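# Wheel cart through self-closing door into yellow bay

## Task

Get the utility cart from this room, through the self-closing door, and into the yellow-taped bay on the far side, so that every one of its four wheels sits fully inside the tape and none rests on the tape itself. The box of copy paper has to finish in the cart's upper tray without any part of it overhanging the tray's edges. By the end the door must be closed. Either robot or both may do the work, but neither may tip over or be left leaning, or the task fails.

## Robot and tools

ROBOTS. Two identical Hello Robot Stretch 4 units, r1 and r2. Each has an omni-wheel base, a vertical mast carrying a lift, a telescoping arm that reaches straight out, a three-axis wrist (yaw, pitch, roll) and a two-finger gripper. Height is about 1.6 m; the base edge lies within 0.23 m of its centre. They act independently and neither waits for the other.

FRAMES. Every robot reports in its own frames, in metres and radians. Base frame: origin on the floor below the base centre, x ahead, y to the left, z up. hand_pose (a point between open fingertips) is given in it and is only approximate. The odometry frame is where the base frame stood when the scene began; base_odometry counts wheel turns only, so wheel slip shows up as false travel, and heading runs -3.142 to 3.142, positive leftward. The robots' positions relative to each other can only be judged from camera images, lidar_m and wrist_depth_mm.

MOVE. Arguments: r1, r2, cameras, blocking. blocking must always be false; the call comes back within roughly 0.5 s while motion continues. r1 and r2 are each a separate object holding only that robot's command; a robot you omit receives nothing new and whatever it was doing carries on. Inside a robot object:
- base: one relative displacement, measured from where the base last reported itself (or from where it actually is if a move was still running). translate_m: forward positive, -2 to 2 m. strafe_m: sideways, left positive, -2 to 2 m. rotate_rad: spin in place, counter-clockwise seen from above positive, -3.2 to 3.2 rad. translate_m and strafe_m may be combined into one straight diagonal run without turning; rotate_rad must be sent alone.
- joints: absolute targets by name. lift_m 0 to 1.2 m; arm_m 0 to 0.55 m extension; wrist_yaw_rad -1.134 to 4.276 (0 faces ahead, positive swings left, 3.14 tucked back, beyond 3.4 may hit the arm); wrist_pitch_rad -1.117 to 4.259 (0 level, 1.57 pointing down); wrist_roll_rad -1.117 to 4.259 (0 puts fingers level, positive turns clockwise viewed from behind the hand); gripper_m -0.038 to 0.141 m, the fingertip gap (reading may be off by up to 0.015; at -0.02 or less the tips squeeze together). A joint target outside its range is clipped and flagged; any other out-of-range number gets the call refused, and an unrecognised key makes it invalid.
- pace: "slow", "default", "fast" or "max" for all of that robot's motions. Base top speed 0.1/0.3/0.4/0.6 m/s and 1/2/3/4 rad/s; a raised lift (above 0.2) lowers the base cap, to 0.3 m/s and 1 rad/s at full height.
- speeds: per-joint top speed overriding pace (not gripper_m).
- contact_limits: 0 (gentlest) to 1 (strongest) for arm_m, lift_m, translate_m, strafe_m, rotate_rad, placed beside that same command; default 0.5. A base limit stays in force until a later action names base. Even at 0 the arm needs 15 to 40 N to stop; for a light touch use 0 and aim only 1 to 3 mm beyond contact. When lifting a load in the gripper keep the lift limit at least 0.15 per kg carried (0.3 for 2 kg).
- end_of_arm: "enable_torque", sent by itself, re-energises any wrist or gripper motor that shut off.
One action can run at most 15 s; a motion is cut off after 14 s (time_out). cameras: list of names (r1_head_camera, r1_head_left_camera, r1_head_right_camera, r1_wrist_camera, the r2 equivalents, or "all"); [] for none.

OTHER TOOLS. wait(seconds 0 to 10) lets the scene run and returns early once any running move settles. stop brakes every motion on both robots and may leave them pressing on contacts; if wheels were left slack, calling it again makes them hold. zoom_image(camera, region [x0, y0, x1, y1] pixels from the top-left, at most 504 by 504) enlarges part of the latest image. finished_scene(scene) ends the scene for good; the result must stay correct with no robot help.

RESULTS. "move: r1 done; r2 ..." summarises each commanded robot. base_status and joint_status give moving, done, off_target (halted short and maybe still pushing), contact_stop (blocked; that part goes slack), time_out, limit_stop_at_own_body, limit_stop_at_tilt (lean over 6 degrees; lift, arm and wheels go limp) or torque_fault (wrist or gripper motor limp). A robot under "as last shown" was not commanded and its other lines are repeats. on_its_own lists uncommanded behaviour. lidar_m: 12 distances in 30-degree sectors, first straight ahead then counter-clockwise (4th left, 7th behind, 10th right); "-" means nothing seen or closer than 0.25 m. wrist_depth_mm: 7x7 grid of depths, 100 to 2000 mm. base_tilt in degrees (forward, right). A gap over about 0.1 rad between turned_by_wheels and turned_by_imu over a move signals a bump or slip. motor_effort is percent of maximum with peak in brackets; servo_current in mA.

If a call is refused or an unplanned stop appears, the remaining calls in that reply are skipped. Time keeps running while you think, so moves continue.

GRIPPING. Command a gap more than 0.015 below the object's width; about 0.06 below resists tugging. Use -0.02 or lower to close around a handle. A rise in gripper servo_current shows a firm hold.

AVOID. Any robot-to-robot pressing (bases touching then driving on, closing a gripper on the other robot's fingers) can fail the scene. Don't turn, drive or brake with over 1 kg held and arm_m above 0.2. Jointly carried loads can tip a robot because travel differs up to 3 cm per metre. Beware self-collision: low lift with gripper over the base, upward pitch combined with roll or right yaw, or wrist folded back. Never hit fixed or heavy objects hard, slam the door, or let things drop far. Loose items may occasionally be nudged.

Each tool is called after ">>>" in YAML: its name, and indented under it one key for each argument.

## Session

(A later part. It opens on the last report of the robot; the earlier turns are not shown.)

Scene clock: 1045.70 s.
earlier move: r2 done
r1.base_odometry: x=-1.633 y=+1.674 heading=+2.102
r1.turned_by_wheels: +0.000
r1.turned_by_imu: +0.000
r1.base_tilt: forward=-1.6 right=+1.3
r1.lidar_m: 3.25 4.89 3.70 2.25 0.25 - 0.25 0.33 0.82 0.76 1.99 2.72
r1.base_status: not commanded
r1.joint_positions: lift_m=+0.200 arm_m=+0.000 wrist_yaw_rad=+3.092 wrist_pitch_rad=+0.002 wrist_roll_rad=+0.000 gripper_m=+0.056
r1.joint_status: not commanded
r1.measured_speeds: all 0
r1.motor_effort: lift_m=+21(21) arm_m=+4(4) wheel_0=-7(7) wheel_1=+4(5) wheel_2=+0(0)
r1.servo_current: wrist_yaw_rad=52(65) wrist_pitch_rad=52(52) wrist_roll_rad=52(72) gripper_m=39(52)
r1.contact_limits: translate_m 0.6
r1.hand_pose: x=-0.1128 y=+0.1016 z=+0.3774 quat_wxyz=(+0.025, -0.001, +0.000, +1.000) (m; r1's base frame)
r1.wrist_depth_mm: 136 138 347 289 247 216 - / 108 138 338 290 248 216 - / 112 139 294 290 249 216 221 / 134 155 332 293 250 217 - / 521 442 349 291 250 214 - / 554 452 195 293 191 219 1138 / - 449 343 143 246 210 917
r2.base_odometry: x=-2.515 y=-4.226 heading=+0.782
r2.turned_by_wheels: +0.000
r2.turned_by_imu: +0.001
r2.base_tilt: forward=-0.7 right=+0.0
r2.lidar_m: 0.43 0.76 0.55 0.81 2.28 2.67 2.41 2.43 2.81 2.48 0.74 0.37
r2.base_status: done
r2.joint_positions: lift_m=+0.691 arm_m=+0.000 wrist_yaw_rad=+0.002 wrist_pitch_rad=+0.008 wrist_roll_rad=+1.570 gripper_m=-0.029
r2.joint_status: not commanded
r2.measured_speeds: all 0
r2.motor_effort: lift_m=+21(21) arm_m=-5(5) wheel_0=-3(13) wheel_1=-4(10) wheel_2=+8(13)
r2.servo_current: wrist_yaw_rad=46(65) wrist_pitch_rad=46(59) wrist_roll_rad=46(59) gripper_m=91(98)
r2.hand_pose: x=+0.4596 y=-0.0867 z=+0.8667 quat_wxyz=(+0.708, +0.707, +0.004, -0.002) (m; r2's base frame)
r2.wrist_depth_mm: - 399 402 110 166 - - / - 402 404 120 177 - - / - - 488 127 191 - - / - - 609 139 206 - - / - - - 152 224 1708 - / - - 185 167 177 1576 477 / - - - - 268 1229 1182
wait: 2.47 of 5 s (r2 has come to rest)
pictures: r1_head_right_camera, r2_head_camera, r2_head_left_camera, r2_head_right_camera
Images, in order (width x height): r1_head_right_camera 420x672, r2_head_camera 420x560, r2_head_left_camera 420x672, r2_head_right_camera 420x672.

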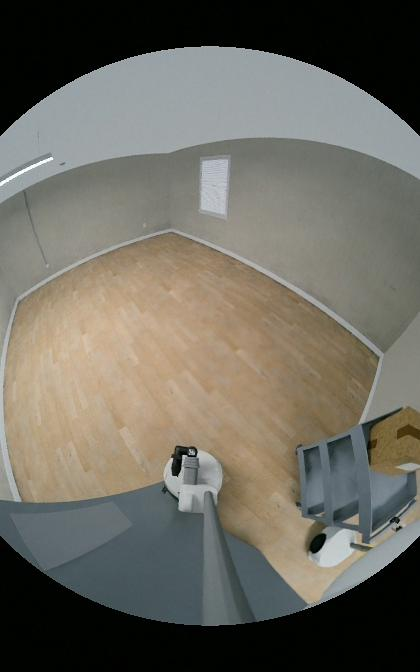

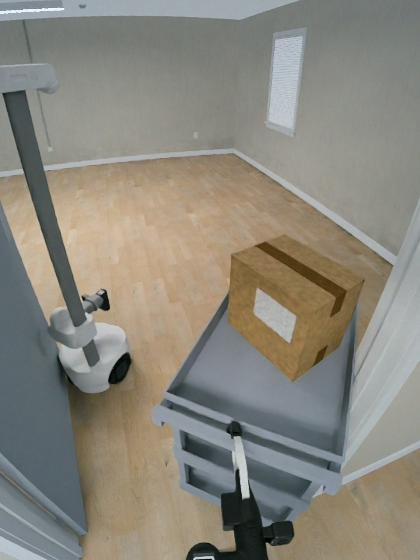

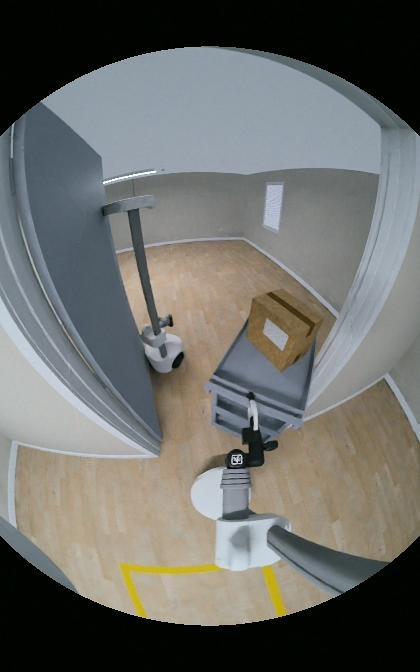

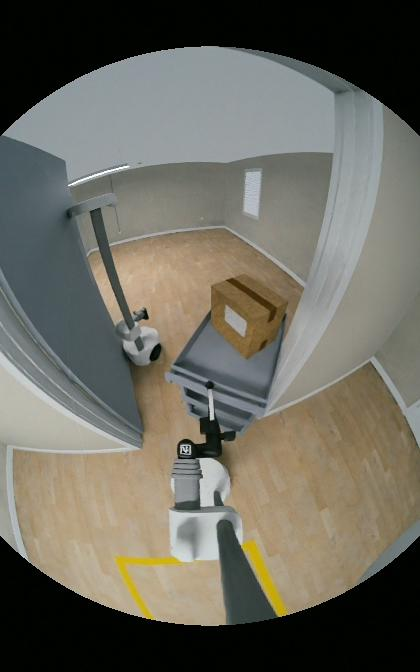

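>>> move:
  blocking: false
  r2: {"base":{"translate_m":-0.16,"strafe_m":0.144},"pace":"slow"}

>>> wait:
  seconds: 5
  cameras: ["r2_head_camera","r2_head_right_camera","r2_head_left_camera"]

>>> zoom_image:
  camera: "r2_head_camera"
  region: [0, 150, 420, 560]

>>> zoom_image:
  camera: "r2_head_left_camera"
  region: [20, 250, 420, 630]

Scene clock: 1057.17 s.
move: r2 moving
r1: as last shown
r1.lidar_m: 3.25 4.88 3.72 2.25 0.25 - 0.25 0.36 0.81 0.76 2.02 2.75
r1.motor_effort: lift_m=+21(21) arm_m=+4(4) wheel_0=-7(7) wheel_1=+4(4) wheel_2=+0(0)
r1.servo_current: wrist_yaw_rad=33(65) wrist_pitch_rad=46(46) wrist_roll_rad=46(65) gripper_m=39(46)
r1.contact_limits: translate_m 0.6
r1.wrist_depth_mm: 136 138 347 287 247 215 - / 108 138 338 290 247 216 - / 112 138 293 291 250 217 222 / 134 155 330 291 248 218 - / 530 445 351 291 251 213 - / 554 445 195 293 190 219 1138 / - 452 345 143 246 210 931
r2.base_odometry: x=-2.528 y=-4.227 heading=+0.782
r2.turned_by_wheels: +0.000
r2.turned_by_imu: +0.000
r2.base_tilt: forward=-0.7 right=+0.1
r2.lidar_m: 0.41 0.74 0.57 0.84 2.27 2.65 2.41 2.43 2.83 2.47 0.74 0.37
r2.base_status: translate_m moving; strafe_m moving
r2.joint_positions: lift_m=+0.691 arm_m=+0.000 wrist_yaw_rad=+0.001 wrist_pitch_rad=+0.008 wrist_roll_rad=+1.570 gripper_m=-0.029
r2.joint_status: not commanded
r2.measured_speeds: translate_m=-0.038 strafe_m=+0.034 rotate_rad=-0.001 lift_m=+0.000 arm_m=+0.000 wrist_yaw_rad=-0.025 wrist_pitch_rad=+0.000 wrist_roll_rad=+0.000
r2.motor_effort: lift_m=+21(21) arm_m=-5(5) wheel_0=-7(13) wheel_1=+4(6) wheel_2=+7(12)
r2.servo_current: wrist_yaw_rad=39(52) wrist_pitch_rad=52(59) wrist_roll_rad=39(59) gripper_m=91(91)
r2.hand_pose: x=+0.4594 y=-0.0872 z=+0.8667 quat_wxyz=(+0.708, +0.707, +0.003, -0.003) (m; r2's base frame)
r2.wrist_depth_mm: - 418 418 116 173 - - / - 413 404 125 182 - - / - - 484 133 195 - - / - - 597 144 209 - - / - - - 153 226 1708 - / - - 184 169 178 1576 480 / - - - - - 1366 1182
pictures: none

Scene clock: 1060.07 s.
earlier move: r2 done
r1.base_odometry: x=-1.633 y=+1.674 heading=+2.102
r1.turned_by_wheels: +0.000
r1.turned_by_imu: +0.000
r1.base_tilt: forward=-1.6 right=+1.3
r1.lidar_m: 3.30 4.86 3.70 2.25 0.26 - 0.25 0.34 0.74 0.69 1.99 2.74
r1.base_status: not commanded
r1.joint_positions: lift_m=+0.200 arm_m=+0.000 wrist_yaw_rad=+3.092 wrist_pitch_rad=+0.002 wrist_roll_rad=+0.000 gripper_m=+0.056
r1.joint_status: not commanded
r1.measured_speeds: all 0
r1.motor_effort: lift_m=+21(21) arm_m=+4(4) wheel_0=-6(7) wheel_1=+4(5) wheel_2=+0(0)
r1.servo_current: wrist_yaw_rad=46(72) wrist_pitch_rad=46(52) wrist_roll_rad=46(72) gripper_m=39(46)
r1.contact_limits: translate_m 0.6
r1.hand_pose: x=-0.1128 y=+0.1016 z=+0.3774 quat_wxyz=(+0.025, -0.001, +0.000, +1.000) (m; r1's base frame)
r1.wrist_depth_mm: 136 138 349 289 248 216 - / 108 138 338 290 249 217 - / 112 139 293 291 249 217 222 / 134 155 332 291 250 218 - / 525 445 351 293 250 214 - / 554 449 195 294 191 219 1138 / - 452 347 143 246 211 917
r2.base_odometry: x=-2.729 y=-4.237 heading=+0.782
r2.turned_by_wheels: +0.000
r2.turned_by_imu: +0.000
r2.base_tilt: forward=-0.7 right=+0.1
r2.lidar_m: 0.44 0.55 0.54 1.05 2.11 2.49 2.32 2.32 2.71 2.65 0.99 0.38
r2.base_status: done
r2.joint_positions: lift_m=+0.691 arm_m=+0.000 wrist_yaw_rad=-0.002 wrist_pitch_rad=+0.008 wrist_roll_rad=+1.570 gripper_m=-0.029
r2.joint_status: not commanded
r2.measured_speeds: all 0
r2.motor_effort: lift_m=+21(21) arm_m=-5(5) wheel_0=-6(15) wheel_1=+4(7) wheel_2=+5(12)
r2.servo_current: wrist_yaw_rad=52(65) wrist_pitch_rad=52(59) wrist_roll_rad=46(65) gripper_m=91(98)
r2.hand_pose: x=+0.4592 y=-0.0879 z=+0.8667 quat_wxyz=(+0.708, +0.707, +0.002, -0.003) (m; r2's base frame)
r2.wrist_depth_mm: - 459 442 123 177 - - / - 407 404 129 187 - - / - 496 469 138 196 - - / - - 569 147 211 - - / - - - 156 227 1756 - / - - 185 170 178 1537 477 / - 1098 - - - 1078 1060
wait: 2.90 of 5 s (r2 has come to rest)
pictures: r2_head_camera, r2_head_left_camera, r2_head_right_camera
Images, in order (width x height): r2_head_camera 420x560, r2_head_left_camera 420x672, r2_head_right_camera 420x672.

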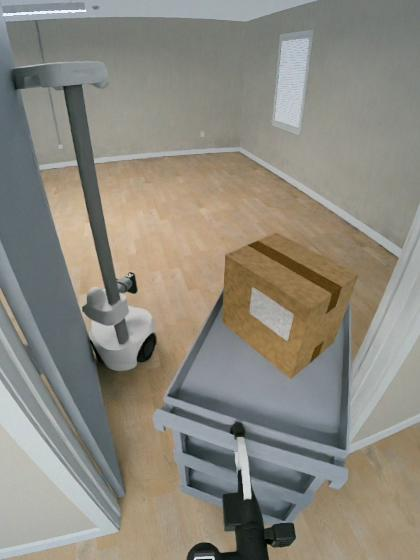

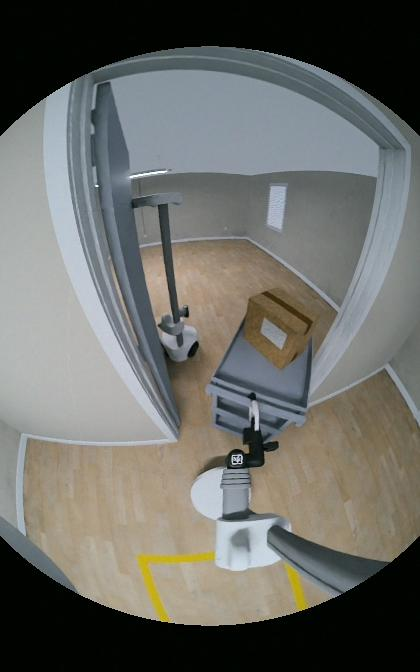

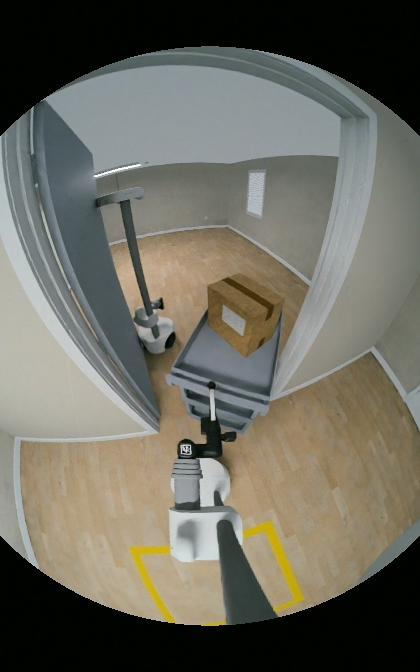

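Scaled by 1.200 from the camera's 420x560 image, which has a finer 1200x1600 frame.

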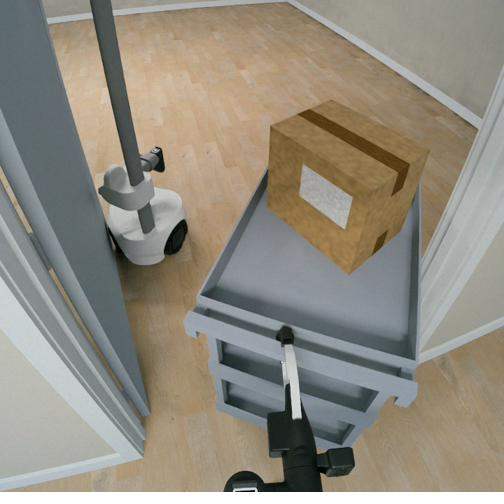

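Scaled by 1.260 from the camera's 420x672 image, which has a finer 600x960 frame.

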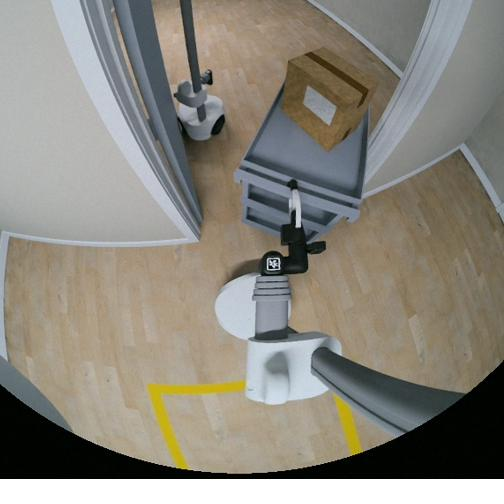

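>>> move:
  blocking: false
  r2: {"base":{"translate_m":-0.326,"strafe_m":0.094},"pace":"slow"}

>>> wait:
  seconds: 6
  cameras: ["r2_head_camera","r2_head_right_camera","r2_head_left_camera"]

>>> zoom_image:
  camera: "r2_head_camera"
  region: [0, 150, 420, 560]

>>> zoom_image:
  camera: "r2_head_right_camera"
  region: [0, 250, 420, 630]

Scene clock: 1078.37 s.
move: r2 moving
r1: as last shown
r1.lidar_m: 3.25 4.88 3.70 2.26 0.25 - 0.25 0.37 0.73 0.71 2.01 2.75
r1.motor_effort: lift_m=+21(21) arm_m=+4(4) wheel_0=-7(7) wheel_1=+4(4) wheel_2=+0(0)
r1.servo_current: wrist_yaw_rad=59(59) wrist_pitch_rad=46(46) wrist_roll_rad=52(65) gripper_m=46(46)
r1.contact_limits: translate_m 0.6
r1.wrist_depth_mm: 136 138 347 289 247 216 - / 108 138 338 289 248 217 - / 112 139 294 293 249 216 220 / 134 156 330 290 249 217 - / 525 442 349 294 250 213 - / 554 449 195 293 191 218 1182 / - 449 345 143 246 210 917
r2.base_odometry: x=-2.741 y=-4.243 heading=+0.782
r2.turned_by_wheels: +0.000
r2.turned_by_imu: +0.000
r2.base_tilt: forward=-0.6 right=+0.1
r2.lidar_m: 0.43 0.55 0.62 1.06 2.10 2.46 2.30 2.31 2.69 2.63 0.98 0.38
r2.base_status: translate_m moving; strafe_m moving
r2.joint_positions: lift_m=+0.691 arm_m=+0.000 wrist_yaw_rad=-0.002 wrist_pitch_rad=+0.008 wrist_roll_rad=+1.570 gripper_m=-0.029
r2.joint_status: not commanded
r2.measured_speeds: translate_m=-0.048 strafe_m=+0.014 rotate_rad=-0.001 lift_m=+0.000 arm_m=+0.000 wrist_yaw_rad=+0.000 wrist_pitch_rad=+0.000 wrist_roll_rad=+0.000
r2.motor_effort: lift_m=+21(21) arm_m=-5(5) wheel_0=-8(12) wheel_1=-7(7) wheel_2=+10(10)
r2.servo_current: wrist_yaw_rad=46(59) wrist_pitch_rad=46(59) wrist_roll_rad=59(59) gripper_m=91(91)
r2.hand_pose: x=+0.4592 y=-0.0879 z=+0.8667 quat_wxyz=(+0.708, +0.707, +0.002, -0.003) (m; r2's base frame)
r2.wrist_depth_mm: - 462 445 123 177 - - / - 407 407 129 187 - - / - 500 469 138 197 - - / - - 564 147 211 - - / - - - 156 226 1661 - / - - 185 170 178 1499 477 / - 1098 - - - 1098 1078
pictures: none

Scene clock: 1082.50 s.
earlier move: r2 done
r1.base_odometry: x=-1.633 y=+1.674 heading=+2.102
r1.turned_by_wheels: +0.000
r1.turned_by_imu: +0.000
r1.base_tilt: forward=-1.6 right=+1.3
r1.lidar_m: 3.24 4.87 3.68 2.24 0.25 - 0.25 0.36 0.78 1.24 1.99 2.75
r1.base_status: not commanded
r1.joint_positions: lift_m=+0.200 arm_m=+0.000 wrist_yaw_rad=+3.092 wrist_pitch_rad=+0.002 wrist_roll_rad=+0.000 gripper_m=+0.056
r1.joint_status: not commanded
r1.measured_speeds: all 0
r1.motor_effort: lift_m=+21(21) arm_m=+4(4) wheel_0=-6(7) wheel_1=+4(5) wheel_2=+0(0)
r1.servo_current: wrist_yaw_rad=59(72) wrist_pitch_rad=46(52) wrist_roll_rad=33(72) gripper_m=39(52)
r1.contact_limits: translate_m 0.6
r1.hand_pose: x=-0.1128 y=+0.1016 z=+0.3774 quat_wxyz=(+0.025, -0.001, +0.000, +1.000) (m; r1's base frame)
r1.wrist_depth_mm: 136 138 347 289 247 216 - / 108 138 338 289 248 216 - / 112 139 293 291 249 218 221 / 134 155 330 290 249 217 - / 525 442 353 291 249 214 - / 559 449 195 294 190 218 1138 / - 452 345 143 246 210 917
r2.base_odometry: x=-3.027 y=-4.399 heading=+0.782
r2.turned_by_wheels: +0.000
r2.turned_by_imu: +0.001
r2.base_tilt: forward=-0.6 right=+0.1
r2.lidar_m: 0.41 0.42 0.94 1.67 1.92 2.26 2.01 2.01 2.36 2.77 1.57 0.41
r2.base_status: done
r2.joint_positions: lift_m=+0.691 arm_m=+0.000 wrist_yaw_rad=+0.002 wrist_pitch_rad=+0.008 wrist_roll_rad=+1.570 gripper_m=-0.029
r2.joint_status: not commanded
r2.measured_speeds: all 0
r2.motor_effort: lift_m=+21(21) arm_m=-5(5) wheel_0=-2(12) wheel_1=-5(8) wheel_2=+8(13)
r2.servo_current: wrist_yaw_rad=39(59) wrist_pitch_rad=46(59) wrist_roll_rad=59(65) gripper_m=91(98)
r2.hand_pose: x=+0.4596 y=-0.0867 z=+0.8667 quat_wxyz=(+0.708, +0.707, +0.004, -0.002) (m; r2's base frame)
r2.wrist_depth_mm: - - - 158 216 1576 - / - - 591 160 220 750 - / - - 455 163 224 820 - / - - 488 167 228 820 - / - - 544 169 231 - - / - - 185 173 178 - - / - 142 - - 239 - 500
wait: 4.13 of 6 s (r2 has come to rest)
pictures: r2_head_camera, r2_head_left_camera, r2_head_right_camera
Images, in order (width x height): r2_head_camera 420x560, r2_head_left_camera 420x672, r2_head_right_camera 420x672.

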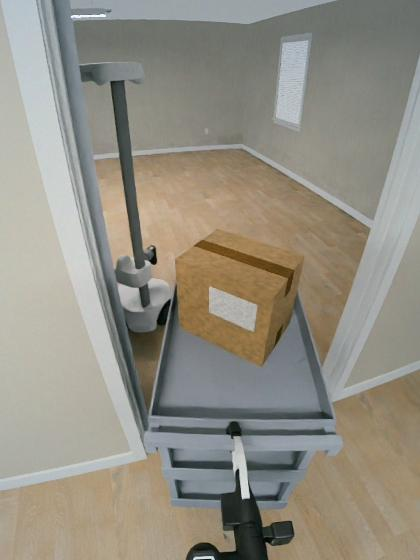

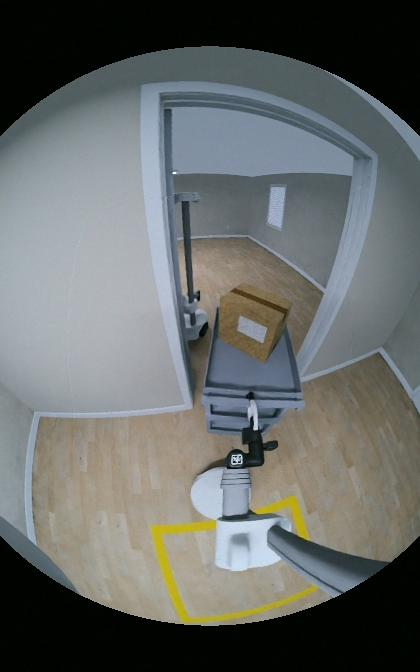

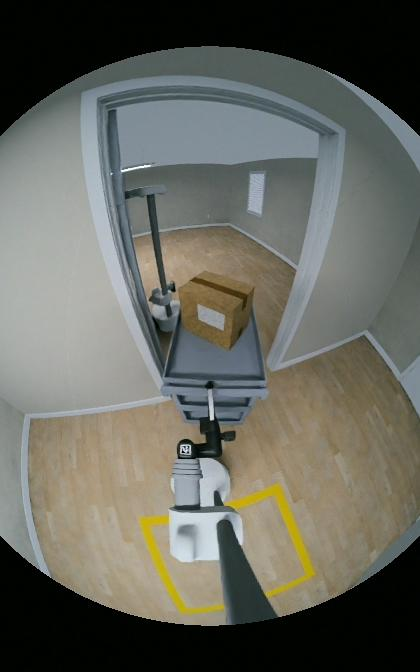

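Scaled by 1.200 from the camera's 420x560 image, which has a finer 1200x1600 frame.

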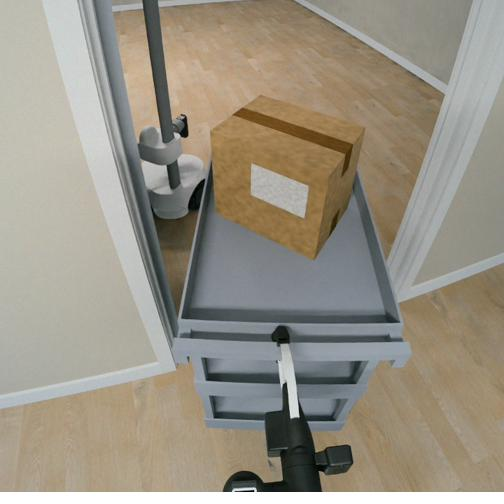

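Scaled by 1.200 from the camera's 420x672 image, which has a finer 600x960 frame.

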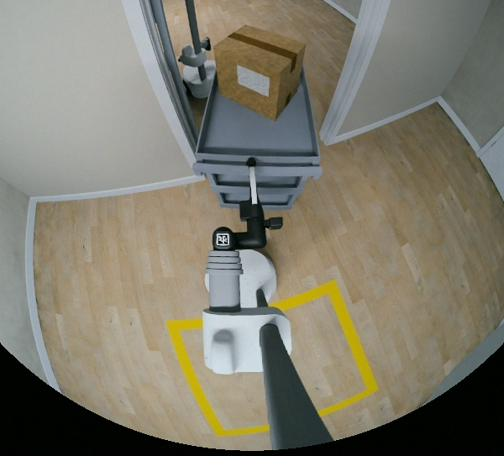

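>>> move:
  blocking: false
  r2: {"base":{"translate_m":-0.448,"strafe_m":-0.044},"pace":"slow"}

>>> wait:
  seconds: 7
  cameras: ["r2_head_camera","r2_head_right_camera","r2_head_left_camera"]

>>> zoom_image:
  camera: "r2_head_left_camera"
  region: [0, 250, 420, 630]

>>> zoom_image:
  camera: "r2_head_right_camera"
  region: [0, 250, 420, 630]

Scene clock: 1095.90 s.
move: r2 moving
r1: as last shown
r1.lidar_m: 3.26 4.88 3.73 2.26 0.26 - 0.25 0.36 0.78 1.23 1.99 2.72
r1.servo_current: wrist_yaw_rad=39(65) wrist_pitch_rad=46(46) wrist_roll_rad=26(65) gripper_m=39(46)
r1.contact_limits: translate_m 0.6
r1.wrist_depth_mm: 136 138 347 287 247 215 - / 108 138 338 290 248 216 - / 112 138 294 289 249 216 222 / 134 155 332 290 249 217 - / 517 449 351 293 249 213 - / 559 449 195 291 191 217 1138 / - 449 347 143 246 210 917
r2.base_odometry: x=-3.035 y=-4.409 heading=+0.782
r2.turned_by_wheels: +0.000
r2.turned_by_imu: +0.001
r2.base_tilt: forward=-0.7 right=+0.1
r2.lidar_m: 0.40 0.41 0.93 1.69 1.92 2.26 1.99 2.01 2.35 2.79 1.59 0.41
r2.base_status: translate_m moving; strafe_m moving
r2.joint_positions: lift_m=+0.691 arm_m=+0.000 wrist_yaw_rad=+0.003 wrist_pitch_rad=+0.008 wrist_roll_rad=+1.570 gripper_m=-0.029
r2.joint_status: not commanded
r2.measured_speeds: translate_m=-0.048 strafe_m=-0.005 rotate_rad=+0.002 lift_m=+0.000 arm_m=+0.000 wrist_yaw_rad=+0.005 wrist_pitch_rad=+0.000 wrist_roll_rad=+0.000
r2.motor_effort: lift_m=+21(21) arm_m=-4(5) wheel_0=-5(7) wheel_1=-6(8) wheel_2=+13(14)
r2.servo_current: wrist_yaw_rad=39(59) wrist_pitch_rad=52(52) wrist_roll_rad=39(59) gripper_m=91(91)
r2.hand_pose: x=+0.4596 y=-0.0866 z=+0.8667 quat_wxyz=(+0.708, +0.707, +0.004, -0.002) (m; r2's base frame)
r2.wrist_depth_mm: - - - 159 216 1537 - / - - 603 162 220 750 - / - - 452 164 224 820 - / - - 484 167 227 820 - / - - 544 170 231 - - / - - 184 173 178 - - / - 142 - - 239 - 496
pictures: none

Scene clock: 1101.17 s.
earlier move: r2 done
r1.base_odometry: x=-1.633 y=+1.674 heading=+2.102
r1.turned_by_wheels: +0.000
r1.turned_by_imu: +0.000
r1.base_tilt: forward=-1.6 right=+1.3
r1.lidar_m: 3.28 4.88 3.69 2.24 0.25 - 0.25 0.36 1.20 1.26 2.00 2.70
r1.base_status: not commanded
r1.joint_positions: lift_m=+0.200 arm_m=+0.000 wrist_yaw_rad=+3.092 wrist_pitch_rad=+0.002 wrist_roll_rad=+0.000 gripper_m=+0.056
r1.joint_status: not commanded
r1.measured_speeds: all 0
r1.motor_effort: lift_m=+21(21) arm_m=+4(4) wheel_0=-7(7) wheel_1=+4(5) wheel_2=+0(0)
r1.servo_current: wrist_yaw_rad=52(72) wrist_pitch_rad=46(52) wrist_roll_rad=46(72) gripper_m=39(52)
r1.contact_limits: translate_m 0.6
r1.hand_pose: x=-0.1128 y=+0.1016 z=+0.3774 quat_wxyz=(+0.025, -0.001, +0.000, +1.000) (m; r1's base frame)
r1.wrist_depth_mm: 136 138 347 287 248 215 - / 108 138 338 290 248 216 - / 112 138 293 290 250 217 222 / 134 154 330 291 249 218 - / 525 442 353 293 250 213 - / 559 449 195 293 191 219 1138 / - 452 347 143 247 211 917
r2.base_odometry: x=-3.313 y=-4.746 heading=+0.782
r2.turned_by_wheels: +0.000
r2.turned_by_imu: +0.002
r2.base_tilt: forward=-0.7 right=+0.1
r2.lidar_m: 0.33 0.35 1.46 1.87 1.87 1.85 1.58 1.58 1.84 2.84 2.44 0.46
r2.base_status: done
r2.joint_positions: lift_m=+0.691 arm_m=+0.000 wrist_yaw_rad=+0.005 wrist_pitch_rad=+0.008 wrist_roll_rad=+1.570 gripper_m=-0.029
r2.joint_status: not commanded
r2.measured_speeds: all 0
r2.motor_effort: lift_m=+21(21) arm_m=-5(5) wheel_0=-2(8) wheel_1=-5(8) wheel_2=+8(16)
r2.servo_current: wrist_yaw_rad=59(65) wrist_pitch_rad=52(59) wrist_roll_rad=33(65) gripper_m=91(98)
r2.hand_pose: x=+0.4598 y=-0.0859 z=+0.8667 quat_wxyz=(+0.708, +0.707, +0.005, -0.001) (m; r2's base frame)
r2.wrist_depth_mm: - - - 231 300 314 315 / - - - 276 286 1708 1205 / - - - 260 265 1661 - / - - - 194 255 809 - / - - 473 184 240 831 - / - - 186 173 179 - - / - 142 500 - 222 - -
wait: 5.27 of 7 s (r2 has come to rest)
pictures: r2_head_camera, r2_head_left_camera, r2_head_right_camera
Images, in order (width x height): r2_head_camera 420x560, r2_head_left_camera 420x672, r2_head_right_camera 420x672.

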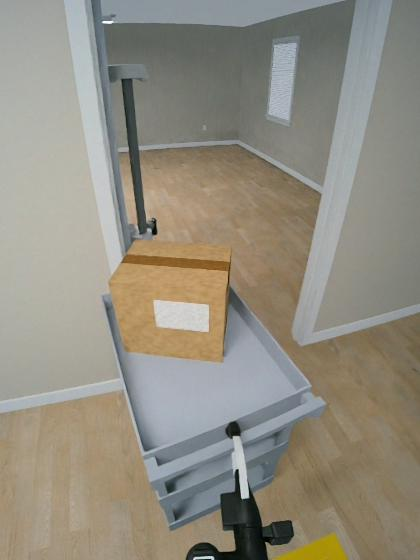

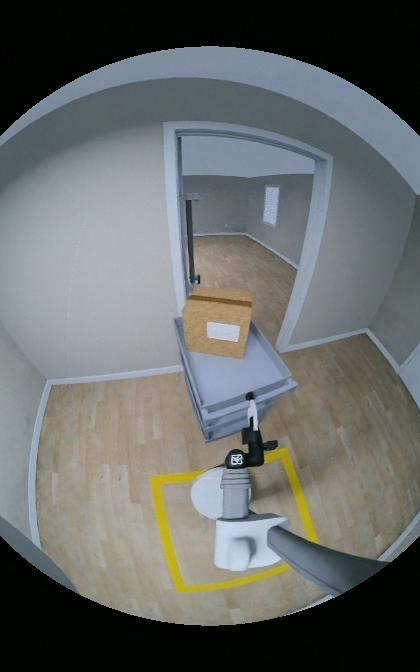

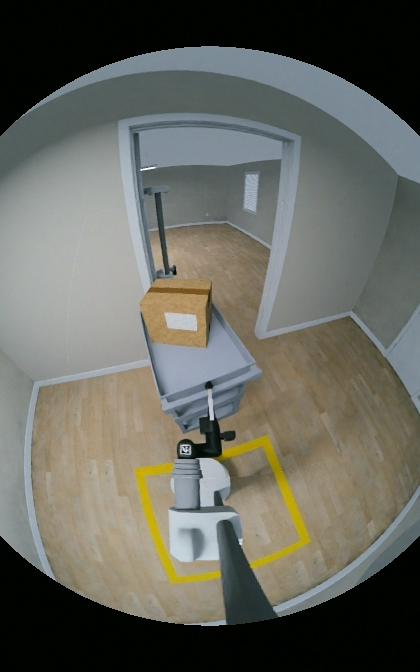

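Scaled by 1.200 from the camera's 420x672 image, which has a finer 600x960 frame.

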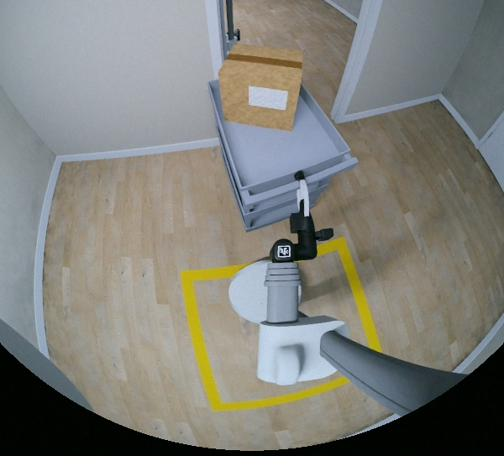

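Scaled by 1.200 from the camera's 420x672 image, which has a finer 600x960 frame.

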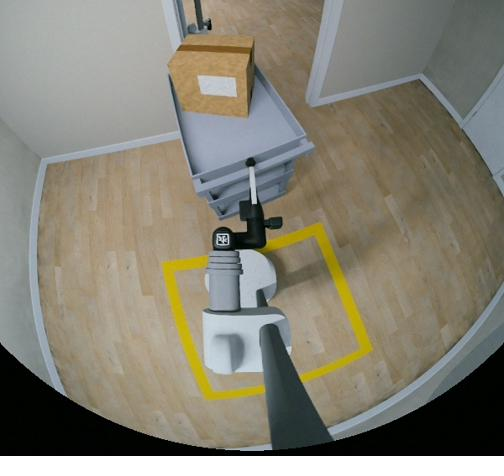

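>>> move:
  blocking: false
  r2: {"base":{"rotate_rad":0.24},"pace":"slow"}

>>> wait:
  seconds: 3
  cameras: ["r2_head_camera","r2_head_right_camera","r2_head_left_camera","r1_head_right_camera"]

>>> zoom_image:
  camera: "r2_head_camera"
  region: [0, 150, 420, 560]

Scene clock: 1123.47 s.
move: r2 moving
r1: as last shown
r1.lidar_m: 3.23 4.88 3.68 2.24 0.25 - 0.25 0.38 1.17 1.22 1.99 2.73
r1.motor_effort: lift_m=+21(21) arm_m=+4(4) wheel_0=-7(7) wheel_1=+4(4) wheel_2=+0(0)
r1.servo_current: wrist_yaw_rad=59(59) wrist_pitch_rad=39(46) wrist_roll_rad=59(59) gripper_m=39(52)
r1.contact_limits: translate_m 0.6
r1.wrist_depth_mm: 135 138 347 287 247 216 - / 108 138 338 289 248 216 - / 112 139 294 289 249 217 220 / 134 154 330 291 249 218 - / 530 445 353 293 250 214 - / 559 449 196 293 190 218 1160 / - 449 345 143 247 210 904
r2.base_odometry: x=-3.313 y=-4.746 heading=+0.905
r2.turned_by_wheels: +0.123
r2.turned_by_imu: +0.120
r2.base_tilt: forward=-0.7 right=+0.1
r2.lidar_m: 0.36 1.23 1.59 1.84 1.90 1.73 1.58 1.62 2.01 2.85 2.01 0.45
r2.base_status: rotate_rad moving
r2.joint_positions: lift_m=+0.691 arm_m=+0.000 wrist_yaw_rad=-0.013 wrist_pitch_rad=+0.008 wrist_roll_rad=+1.570 gripper_m=-0.029
r2.joint_status: not commanded
r2.measured_speeds: translate_m=-0.001 strafe_m=-0.001 rotate_rad=+0.480 lift_m=+0.000 arm_m=+0.000 wrist_yaw_rad=-0.015 wrist_pitch_rad=+0.000 wrist_roll_rad=+0.000
r2.motor_effort: lift_m=+21(21) arm_m=-4(5) wheel_0=-13(14) wheel_1=-9(10) wheel_2=-16(16)
r2.servo_current: wrist_yaw_rad=78(78) wrist_pitch_rad=52(52) wrist_roll_rad=52(59) gripper_m=85(91)
r2.hand_pose: x=+0.4582 y=-0.0912 z=+0.8667 quat_wxyz=(+0.708, +0.707, -0.002, -0.007) (m; r2's base frame)
r2.wrist_depth_mm: - - - 212 283 1336 1042 / - - - 263 267 1661 504 / - - - 251 255 1863 - / - - 554 186 246 831 - / - - 477 179 237 820 - / - 496 184 171 181 - - / - 116 521 - 222 - -
pictures: none

Scene clock: 1124.23 s.
earlier move: r2 done
r1.base_odometry: x=-1.633 y=+1.674 heading=+2.102
r1.turned_by_wheels: +0.000
r1.turned_by_imu: +0.000
r1.base_tilt: forward=-1.5 right=+1.3
r1.lidar_m: 3.26 4.89 3.68 2.23 0.25 - 0.25 0.36 1.18 1.24 2.01 2.74
r1.base_status: not commanded
r1.joint_positions: lift_m=+0.200 arm_m=+0.000 wrist_yaw_rad=+3.092 wrist_pitch_rad=+0.002 wrist_roll_rad=+0.000 gripper_m=+0.056
r1.joint_status: not commanded
r1.measured_speeds: all 0
r1.motor_effort: lift_m=+21(21) arm_m=+4(4) wheel_0=-7(7) wheel_1=+4(4) wheel_2=+0(0)
r1.servo_current: wrist_yaw_rad=52(65) wrist_pitch_rad=33(46) wrist_roll_rad=46(65) gripper_m=39(52)
r1.contact_limits: translate_m 0.6
r1.hand_pose: x=-0.1128 y=+0.1016 z=+0.3774 quat_wxyz=(+0.025, -0.001, +0.000, +1.000) (m; r1's base frame)
r1.wrist_depth_mm: 136 138 347 287 248 216 - / 108 138 338 290 246 216 - / 113 139 294 290 249 216 220 / 134 155 332 291 250 217 - / 521 442 351 293 250 214 - / 559 449 195 296 191 217 1138 / - 449 343 143 245 211 931
r2.base_odometry: x=-3.313 y=-4.746 heading=+1.021
r2.turned_by_wheels: +0.116
r2.turned_by_imu: +0.113
r2.base_tilt: forward=-0.7 right=+0.0
r2.lidar_m: 0.40 0.42 1.74 1.85 1.93 1.67 1.57 1.65 2.25 2.84 1.79 0.42
r2.base_status: done
r2.joint_positions: lift_m=+0.691 arm_m=+0.000 wrist_yaw_rad=+0.000 wrist_pitch_rad=+0.008 wrist_roll_rad=+1.570 gripper_m=-0.029
r2.joint_status: not commanded
r2.measured_speeds: all 0
r2.motor_effort: lift_m=+21(21) arm_m=-4(5) wheel_0=-3(17) wheel_1=-4(10) wheel_2=-7(17)
r2.servo_current: wrist_yaw_rad=46(78) wrist_pitch_rad=46(59) wrist_roll_rad=52(59) gripper_m=91(91)
r2.hand_pose: x=+0.4594 y=-0.0873 z=+0.8667 quat_wxyz=(+0.708, +0.707, +0.003, -0.003) (m; r2's base frame)
r2.wrist_depth_mm: - - - 167 227 1661 1182 / - - - 167 228 768 - / - - 496 169 229 831 - / - - 477 170 230 831 - / - 525 525 171 232 842 - / - - 184 172 180 - - / - - - - 235 - 508
wait: 0.77 of 3 s (r2 has come to rest)
pictures: r1_head_right_camera, r2_head_camera, r2_head_left_camera, r2_head_right_camera
Images, in order (width x height): r1_head_right_camera 420x672, r2_head_camera 420x560, r2_head_left_camera 420x672, r2_head_right_camera 420x672.

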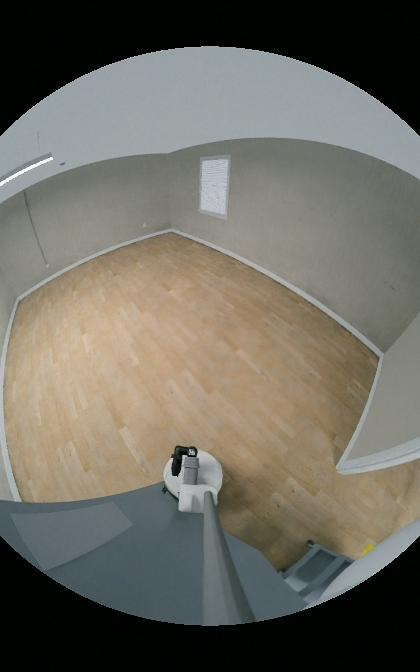

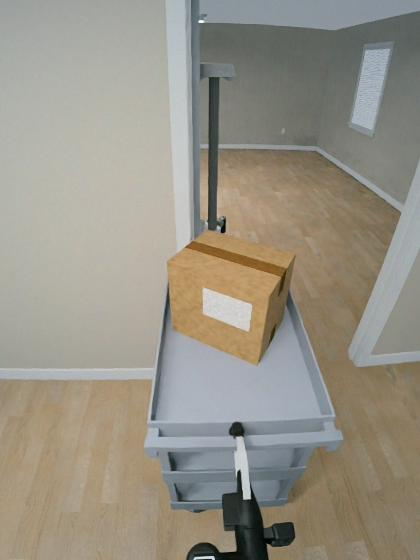

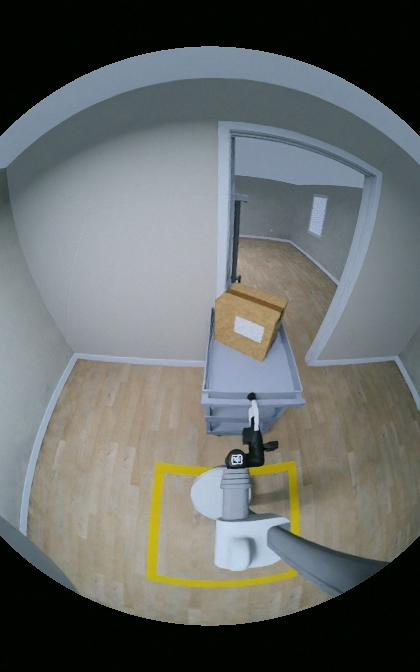

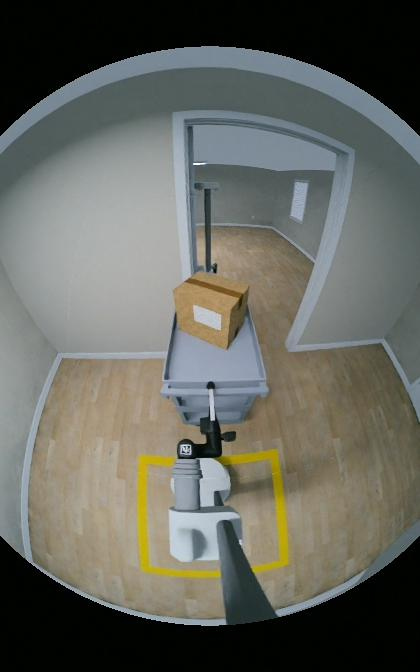

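Scaled by 1.200 from the camera's 420x560 image, which has a finer 1200x1600 frame.

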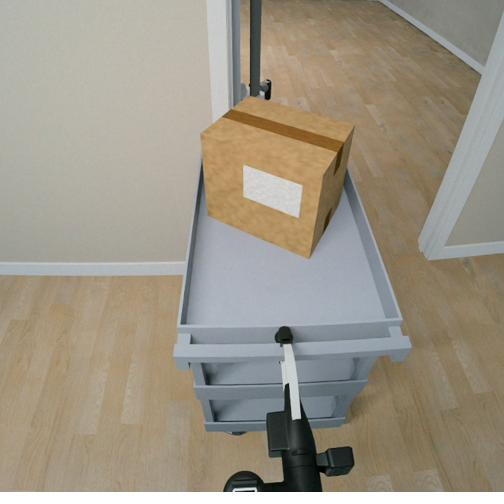

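>>> move:
  blocking: false
  r2: {"base":{"translate_m":-0.8},"pace":"slow"}

>>> wait:
  seconds: 10
  cameras: ["r2_head_camera","r2_head_right_camera","r2_head_left_camera"]

>>> zoom_image:
  camera: "r2_head_left_camera"
  region: [0, 250, 420, 630]

>>> zoom_image:
  camera: "r2_head_camera"
  region: [0, 150, 420, 560]

Scene clock: 1141.37 s.
move: r2 moving
r1: as last shown
r1.base_tilt: forward=-1.6 right=+1.3
r1.lidar_m: 3.29 4.88 3.72 2.24 0.25 - 0.25 0.36 1.19 1.24 1.99 2.71
r1.motor_effort: lift_m=+21(21) arm_m=+4(4) wheel_0=-7(8) wheel_1=+4(4) wheel_2=+0(0)
r1.servo_current: wrist_yaw_rad=65(65) wrist_pitch_rad=46(52) wrist_roll_rad=39(65) gripper_m=39(46)
r1.contact_limits: translate_m 0.6
r1.wrist_depth_mm: 135 138 347 290 248 216 - / 108 138 340 290 249 216 - / 112 138 293 290 249 217 222 / 134 155 332 291 249 218 - / 525 442 351 293 250 214 - / 554 449 195 293 191 218 1138 / - 449 345 142 247 210 917
r2.base_odometry: x=-3.320 y=-4.757 heading=+1.021
r2.turned_by_wheels: +0.000
r2.turned_by_imu: +0.000
r2.base_tilt: forward=-0.7 right=+0.1
r2.lidar_m: 0.40 0.44 1.79 1.86 1.95 1.64 1.55 1.64 2.24 2.86 1.79 0.42
r2.base_status: translate_m moving
r2.joint_positions: lift_m=+0.691 arm_m=+0.000 wrist_yaw_rad=+0.000 wrist_pitch_rad=+0.008 wrist_roll_rad=+1.570 gripper_m=-0.029
r2.joint_status: not commanded
r2.measured_speeds: translate_m=-0.049 strafe_m=+0.000 rotate_rad=+0.002 lift_m=+0.000 arm_m=+0.000 wrist_yaw_rad=+0.000 wrist_pitch_rad=+0.000 wrist_roll_rad=+0.000
r2.motor_effort: lift_m=+21(21) arm_m=-4(5) wheel_0=-6(12) wheel_1=-7(8) wheel_2=+11(12)
r2.servo_current: wrist_yaw_rad=46(52) wrist_pitch_rad=52(59) wrist_roll_rad=39(59) gripper_m=98(98)
r2.hand_pose: x=+0.4594 y=-0.0873 z=+0.8667 quat_wxyz=(+0.708, +0.707, +0.003, -0.003) (m; r2's base frame)
r2.wrist_depth_mm: - - - 166 225 1537 1160 / - - - 167 227 715 - / - - 484 168 229 831 - / - - 473 170 229 842 - / - 525 525 171 233 842 - / - - 184 173 179 - - / - - - - 236 - 500
pictures: none

Scene clock: 1150.17 s.
earlier move: r2 done
r1.base_odometry: x=-1.633 y=+1.674 heading=+2.102
r1.turned_by_wheels: +0.000
r1.turned_by_imu: -0.001
r1.base_tilt: forward=-1.6 right=+1.3
r1.lidar_m: 3.27 4.88 3.74 2.26 0.25 - 0.25 0.36 2.51 1.25 2.00 2.74
r1.base_status: not commanded
r1.joint_positions: lift_m=+0.200 arm_m=+0.000 wrist_yaw_rad=+3.092 wrist_pitch_rad=+0.002 wrist_roll_rad=+0.000 gripper_m=+0.056
r1.joint_status: not commanded
r1.measured_speeds: all 0
r1.motor_effort: lift_m=+21(21) arm_m=+4(4) wheel_0=-7(8) wheel_1=+4(5) wheel_2=+0(0)
r1.servo_current: wrist_yaw_rad=52(78) wrist_pitch_rad=39(52) wrist_roll_rad=46(78) gripper_m=46(52)
r1.contact_limits: translate_m 0.6
r1.hand_pose: x=-0.1128 y=+0.1016 z=+0.3774 quat_wxyz=(+0.025, -0.001, +0.000, +1.000) (m; r1's base frame)
r1.wrist_depth_mm: 136 138 345 289 247 215 - / 108 138 338 291 248 216 - / 112 139 294 290 249 217 221 / 134 155 330 291 250 217 - / 530 442 353 293 250 214 - / 554 445 195 294 191 218 1160 / - 452 345 143 246 210 917
r2.base_odometry: x=-3.731 y=-5.428 heading=+1.021
r2.turned_by_wheels: +0.000
r2.turned_by_imu: +0.004
r2.base_tilt: forward=-0.6 right=+0.0
r2.lidar_m: 0.29 0.31 1.96 1.85 1.11 0.81 0.77 0.82 1.07 2.88 2.94 0.46
r2.base_status: done
r2.joint_positions: lift_m=+0.691 arm_m=+0.000 wrist_yaw_rad=+0.004 wrist_pitch_rad=+0.008 wrist_roll_rad=+1.570 gripper_m=-0.029
r2.joint_status: not commanded
r2.measured_speeds: all 0
r2.motor_effort: lift_m=+21(21) arm_m=-4(5) wheel_0=-2(12) wheel_1=-4(9) wheel_2=+8(15)
r2.servo_current: wrist_yaw_rad=46(65) wrist_pitch_rad=46(59) wrist_roll_rad=33(72) gripper_m=91(98)
r2.hand_pose: x=+0.4597 y=-0.0864 z=+0.8667 quat_wxyz=(+0.708, +0.707, +0.004, -0.001) (m; r2's base frame)
r2.wrist_depth_mm: 1756 - - 294 - 1618 1182 / 1808 - - 330 349 359 357 / 1756 - - 286 304 1708 496 / 1708 - - 207 270 1661 - / - - 549 189 243 - - / - 455 186 171 178 - - / - 142 452 - 213 - -
wait: 8.80 of 10 s (r2 has come to rest)
pictures: r2_head_camera, r2_head_left_camera, r2_head_right_camera
Images, in order (width x height): r2_head_camera 420x560, r2_head_left_camera 420x672, r2_head_right_camera 420x672.

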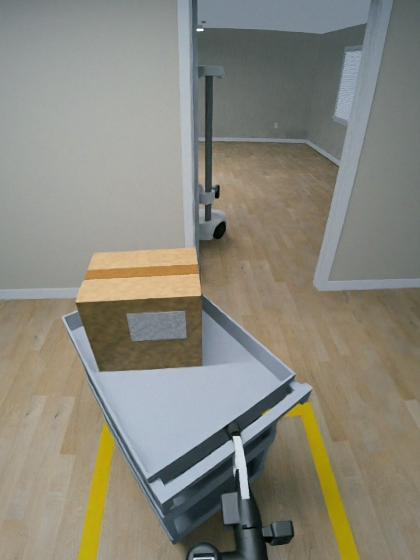

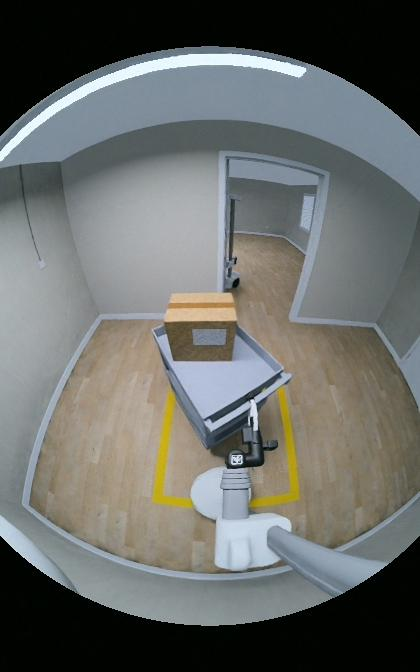

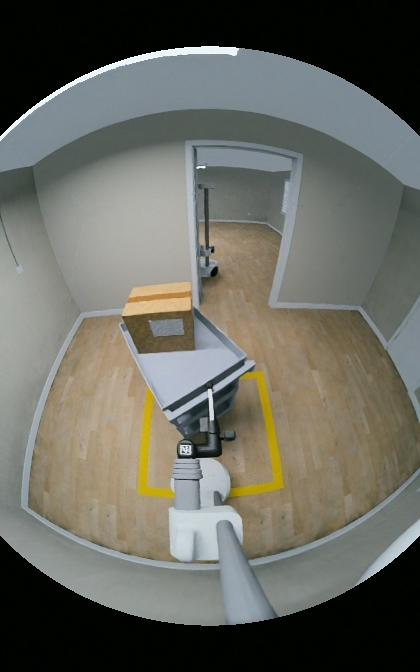

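Scaled by 1.200 from the camera's 420x672 image, which has a finer 600x960 frame.

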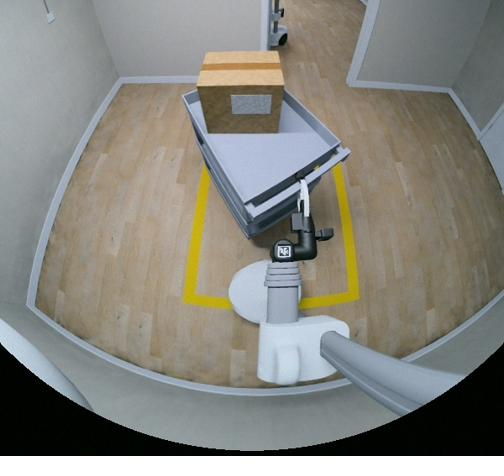

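Scaled by 1.200 from the camera's 420x560 image, which has a finer 1200x1600 frame.

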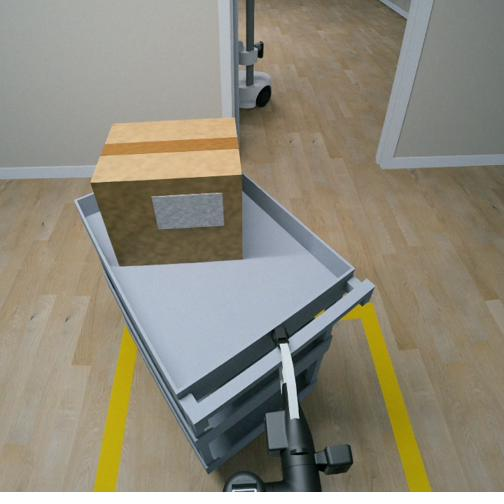

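>>> move:
  blocking: false
  r2: {"base":{"translate_m":-0.17,"strafe_m":-0.16},"pace":"slow"}

>>> wait:
  seconds: 6
  cameras: ["r2_head_camera","r2_head_left_camera"]

>>> zoom_image:
  camera: "r2_head_left_camera"
  region: [0, 250, 420, 630]

Scene clock: 1170.60 s.
move: r2 moving
r1: as last shown
r1.turned_by_imu: +0.000
r1.lidar_m: 3.26 4.89 3.72 2.25 0.25 - 0.25 0.37 2.54 1.26 2.03 2.72
r1.motor_effort: lift_m=+21(21) arm_m=+4(4) wheel_0=-7(7) wheel_1=+4(4) wheel_2=+0(0)
r1.servo_current: wrist_yaw_rad=52(59) wrist_pitch_rad=39(46) wrist_roll_rad=46(65) gripper_m=39(46)
r1.contact_limits: translate_m 0.6
r1.wrist_depth_mm: 136 138 345 287 248 216 - / 108 138 340 290 249 216 - / 112 138 294 291 250 216 221 / 134 155 330 290 250 217 - / 521 445 351 294 251 215 - / 559 449 195 294 191 218 1138 / - 452 345 143 247 211 904
r2.base_odometry: x=-3.729 y=-5.441 heading=+1.022
r2.turned_by_wheels: +0.001
r2.turned_by_imu: +0.002
r2.base_tilt: forward=-0.7 right=+0.0
r2.lidar_m: 0.29 0.31 1.95 1.85 1.12 0.81 0.76 0.79 1.09 2.88 2.94 0.48
r2.base_status: translate_m moving; strafe_m moving
r2.joint_positions: lift_m=+0.691 arm_m=+0.000 wrist_yaw_rad=+0.006 wrist_pitch_rad=+0.008 wrist_roll_rad=+1.570 gripper_m=-0.029
r2.joint_status: not commanded
r2.measured_speeds: translate_m=-0.036 strafe_m=-0.035 rotate_rad=+0.001 lift_m=+0.000 arm_m=+0.000 wrist_yaw_rad=+0.012 wrist_pitch_rad=+0.000 wrist_roll_rad=+0.000
r2.motor_effort: lift_m=+21(21) arm_m=-5(5) wheel_0=+6(10) wheel_1=-7(9) wheel_2=+11(13)
r2.servo_current: wrist_yaw_rad=52(59) wrist_pitch_rad=59(59) wrist_roll_rad=52(59) gripper_m=91(98)
r2.hand_pose: x=+0.4599 y=-0.0857 z=+0.8667 quat_wxyz=(+0.708, +0.707, +0.005, -0.001) (m; r2's base frame)
r2.wrist_depth_mm: 1808 - - 294 - 1618 1160 / 1808 - - 330 349 362 359 / 1756 - - 287 303 1756 500 / 1756 - - 208 271 1708 - / - - 549 189 243 - - / - 452 186 171 179 - - / - - 452 - 211 - -
pictures: none

Scene clock: 1173.67 s.
earlier move: r2 done
r1.base_odometry: x=-1.633 y=+1.674 heading=+2.102
r1.turned_by_wheels: +0.000
r1.turned_by_imu: +0.000
r1.base_tilt: forward=-1.6 right=+1.2
r1.lidar_m: 3.25 4.88 3.72 2.27 0.25 - 0.25 0.35 2.58 1.26 2.01 2.73
r1.base_status: not commanded
r1.joint_positions: lift_m=+0.200 arm_m=+0.000 wrist_yaw_rad=+3.092 wrist_pitch_rad=+0.002 wrist_roll_rad=+0.000 gripper_m=+0.056
r1.joint_status: not commanded
r1.measured_speeds: all 0
r1.motor_effort: lift_m=+21(21) arm_m=+4(4) wheel_0=-7(7) wheel_1=+4(4) wheel_2=+0(0)
r1.servo_current: wrist_yaw_rad=46(65) wrist_pitch_rad=46(52) wrist_roll_rad=33(65) gripper_m=39(46)
r1.contact_limits: translate_m 0.6
r1.hand_pose: x=-0.1128 y=+0.1016 z=+0.3774 quat_wxyz=(+0.025, -0.001, +0.000, +1.000) (m; r1's base frame)
r1.wrist_depth_mm: 135 138 347 287 247 215 - / 108 138 338 290 249 216 - / 112 139 293 290 249 216 222 / 134 154 330 290 249 217 - / 530 445 349 293 249 214 - / 554 449 195 294 191 219 1138 / - 449 345 143 246 210 917
r2.base_odometry: x=-3.683 y=-5.656 heading=+1.022
r2.turned_by_wheels: +0.000
r2.turned_by_imu: +0.001
r2.base_tilt: forward=-0.7 right=+0.0
r2.lidar_m: 0.25 0.26 0.77 1.99 0.92 0.63 0.59 0.63 0.88 2.35 2.82 0.49
r2.base_status: done
r2.joint_positions: lift_m=+0.691 arm_m=+0.000 wrist_yaw_rad=+0.008 wrist_pitch_rad=+0.008 wrist_roll_rad=+1.570 gripper_m=-0.029
r2.joint_status: not commanded
r2.measured_speeds: all 0
r2.motor_effort: lift_m=+21(21) arm_m=-4(5) wheel_0=+9(13) wheel_1=-4(9) wheel_2=+9(15)
r2.servo_current: wrist_yaw_rad=46(65) wrist_pitch_rad=52(59) wrist_roll_rad=46(59) gripper_m=91(98)
r2.hand_pose: x=+0.4600 y=-0.0852 z=+0.8667 quat_wxyz=(+0.708, +0.707, +0.005, +0.000) (m; r2's base frame)
r2.wrist_depth_mm: - - - - - 1618 1138 / 1863 - - - - 1661 1138 / 1863 - - 379 - 1576 1118 / 1863 - - 322 397 1499 413 / 1921 - - 183 272 1661 492 / - - 183 154 178 1661 549 / - - - - 202 - -
wait: 3.07 of 6 s (r2 has come to rest)
pictures: r2_head_camera, r2_head_left_camera
Images, in order (width x height): r2_head_camera 420x560, r2_head_left_camera 420x672.

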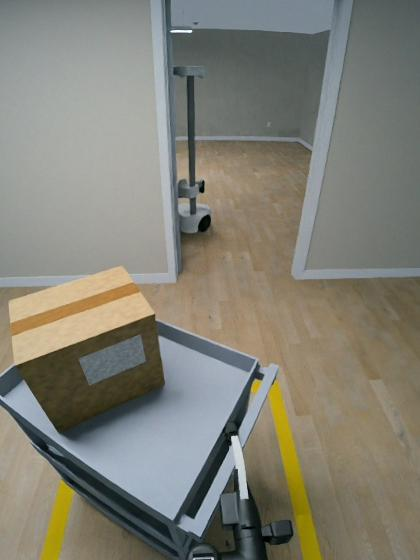

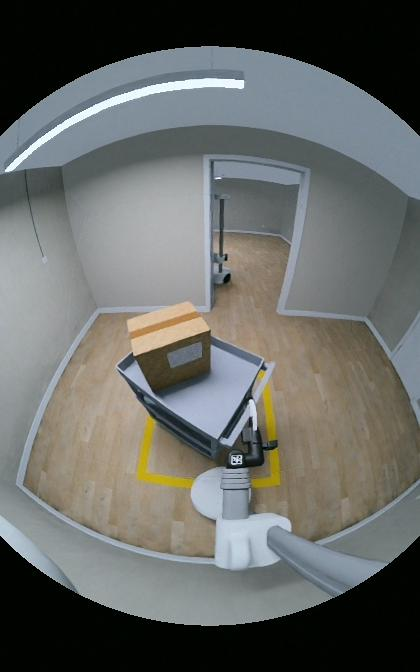

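Scaled by 1.200 from the camera's 420x672 image, which has a finer 600x960 frame.

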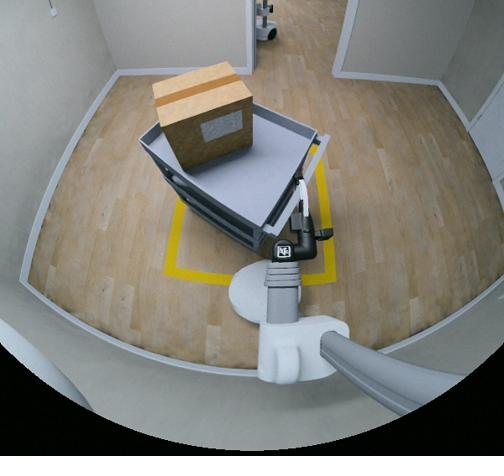

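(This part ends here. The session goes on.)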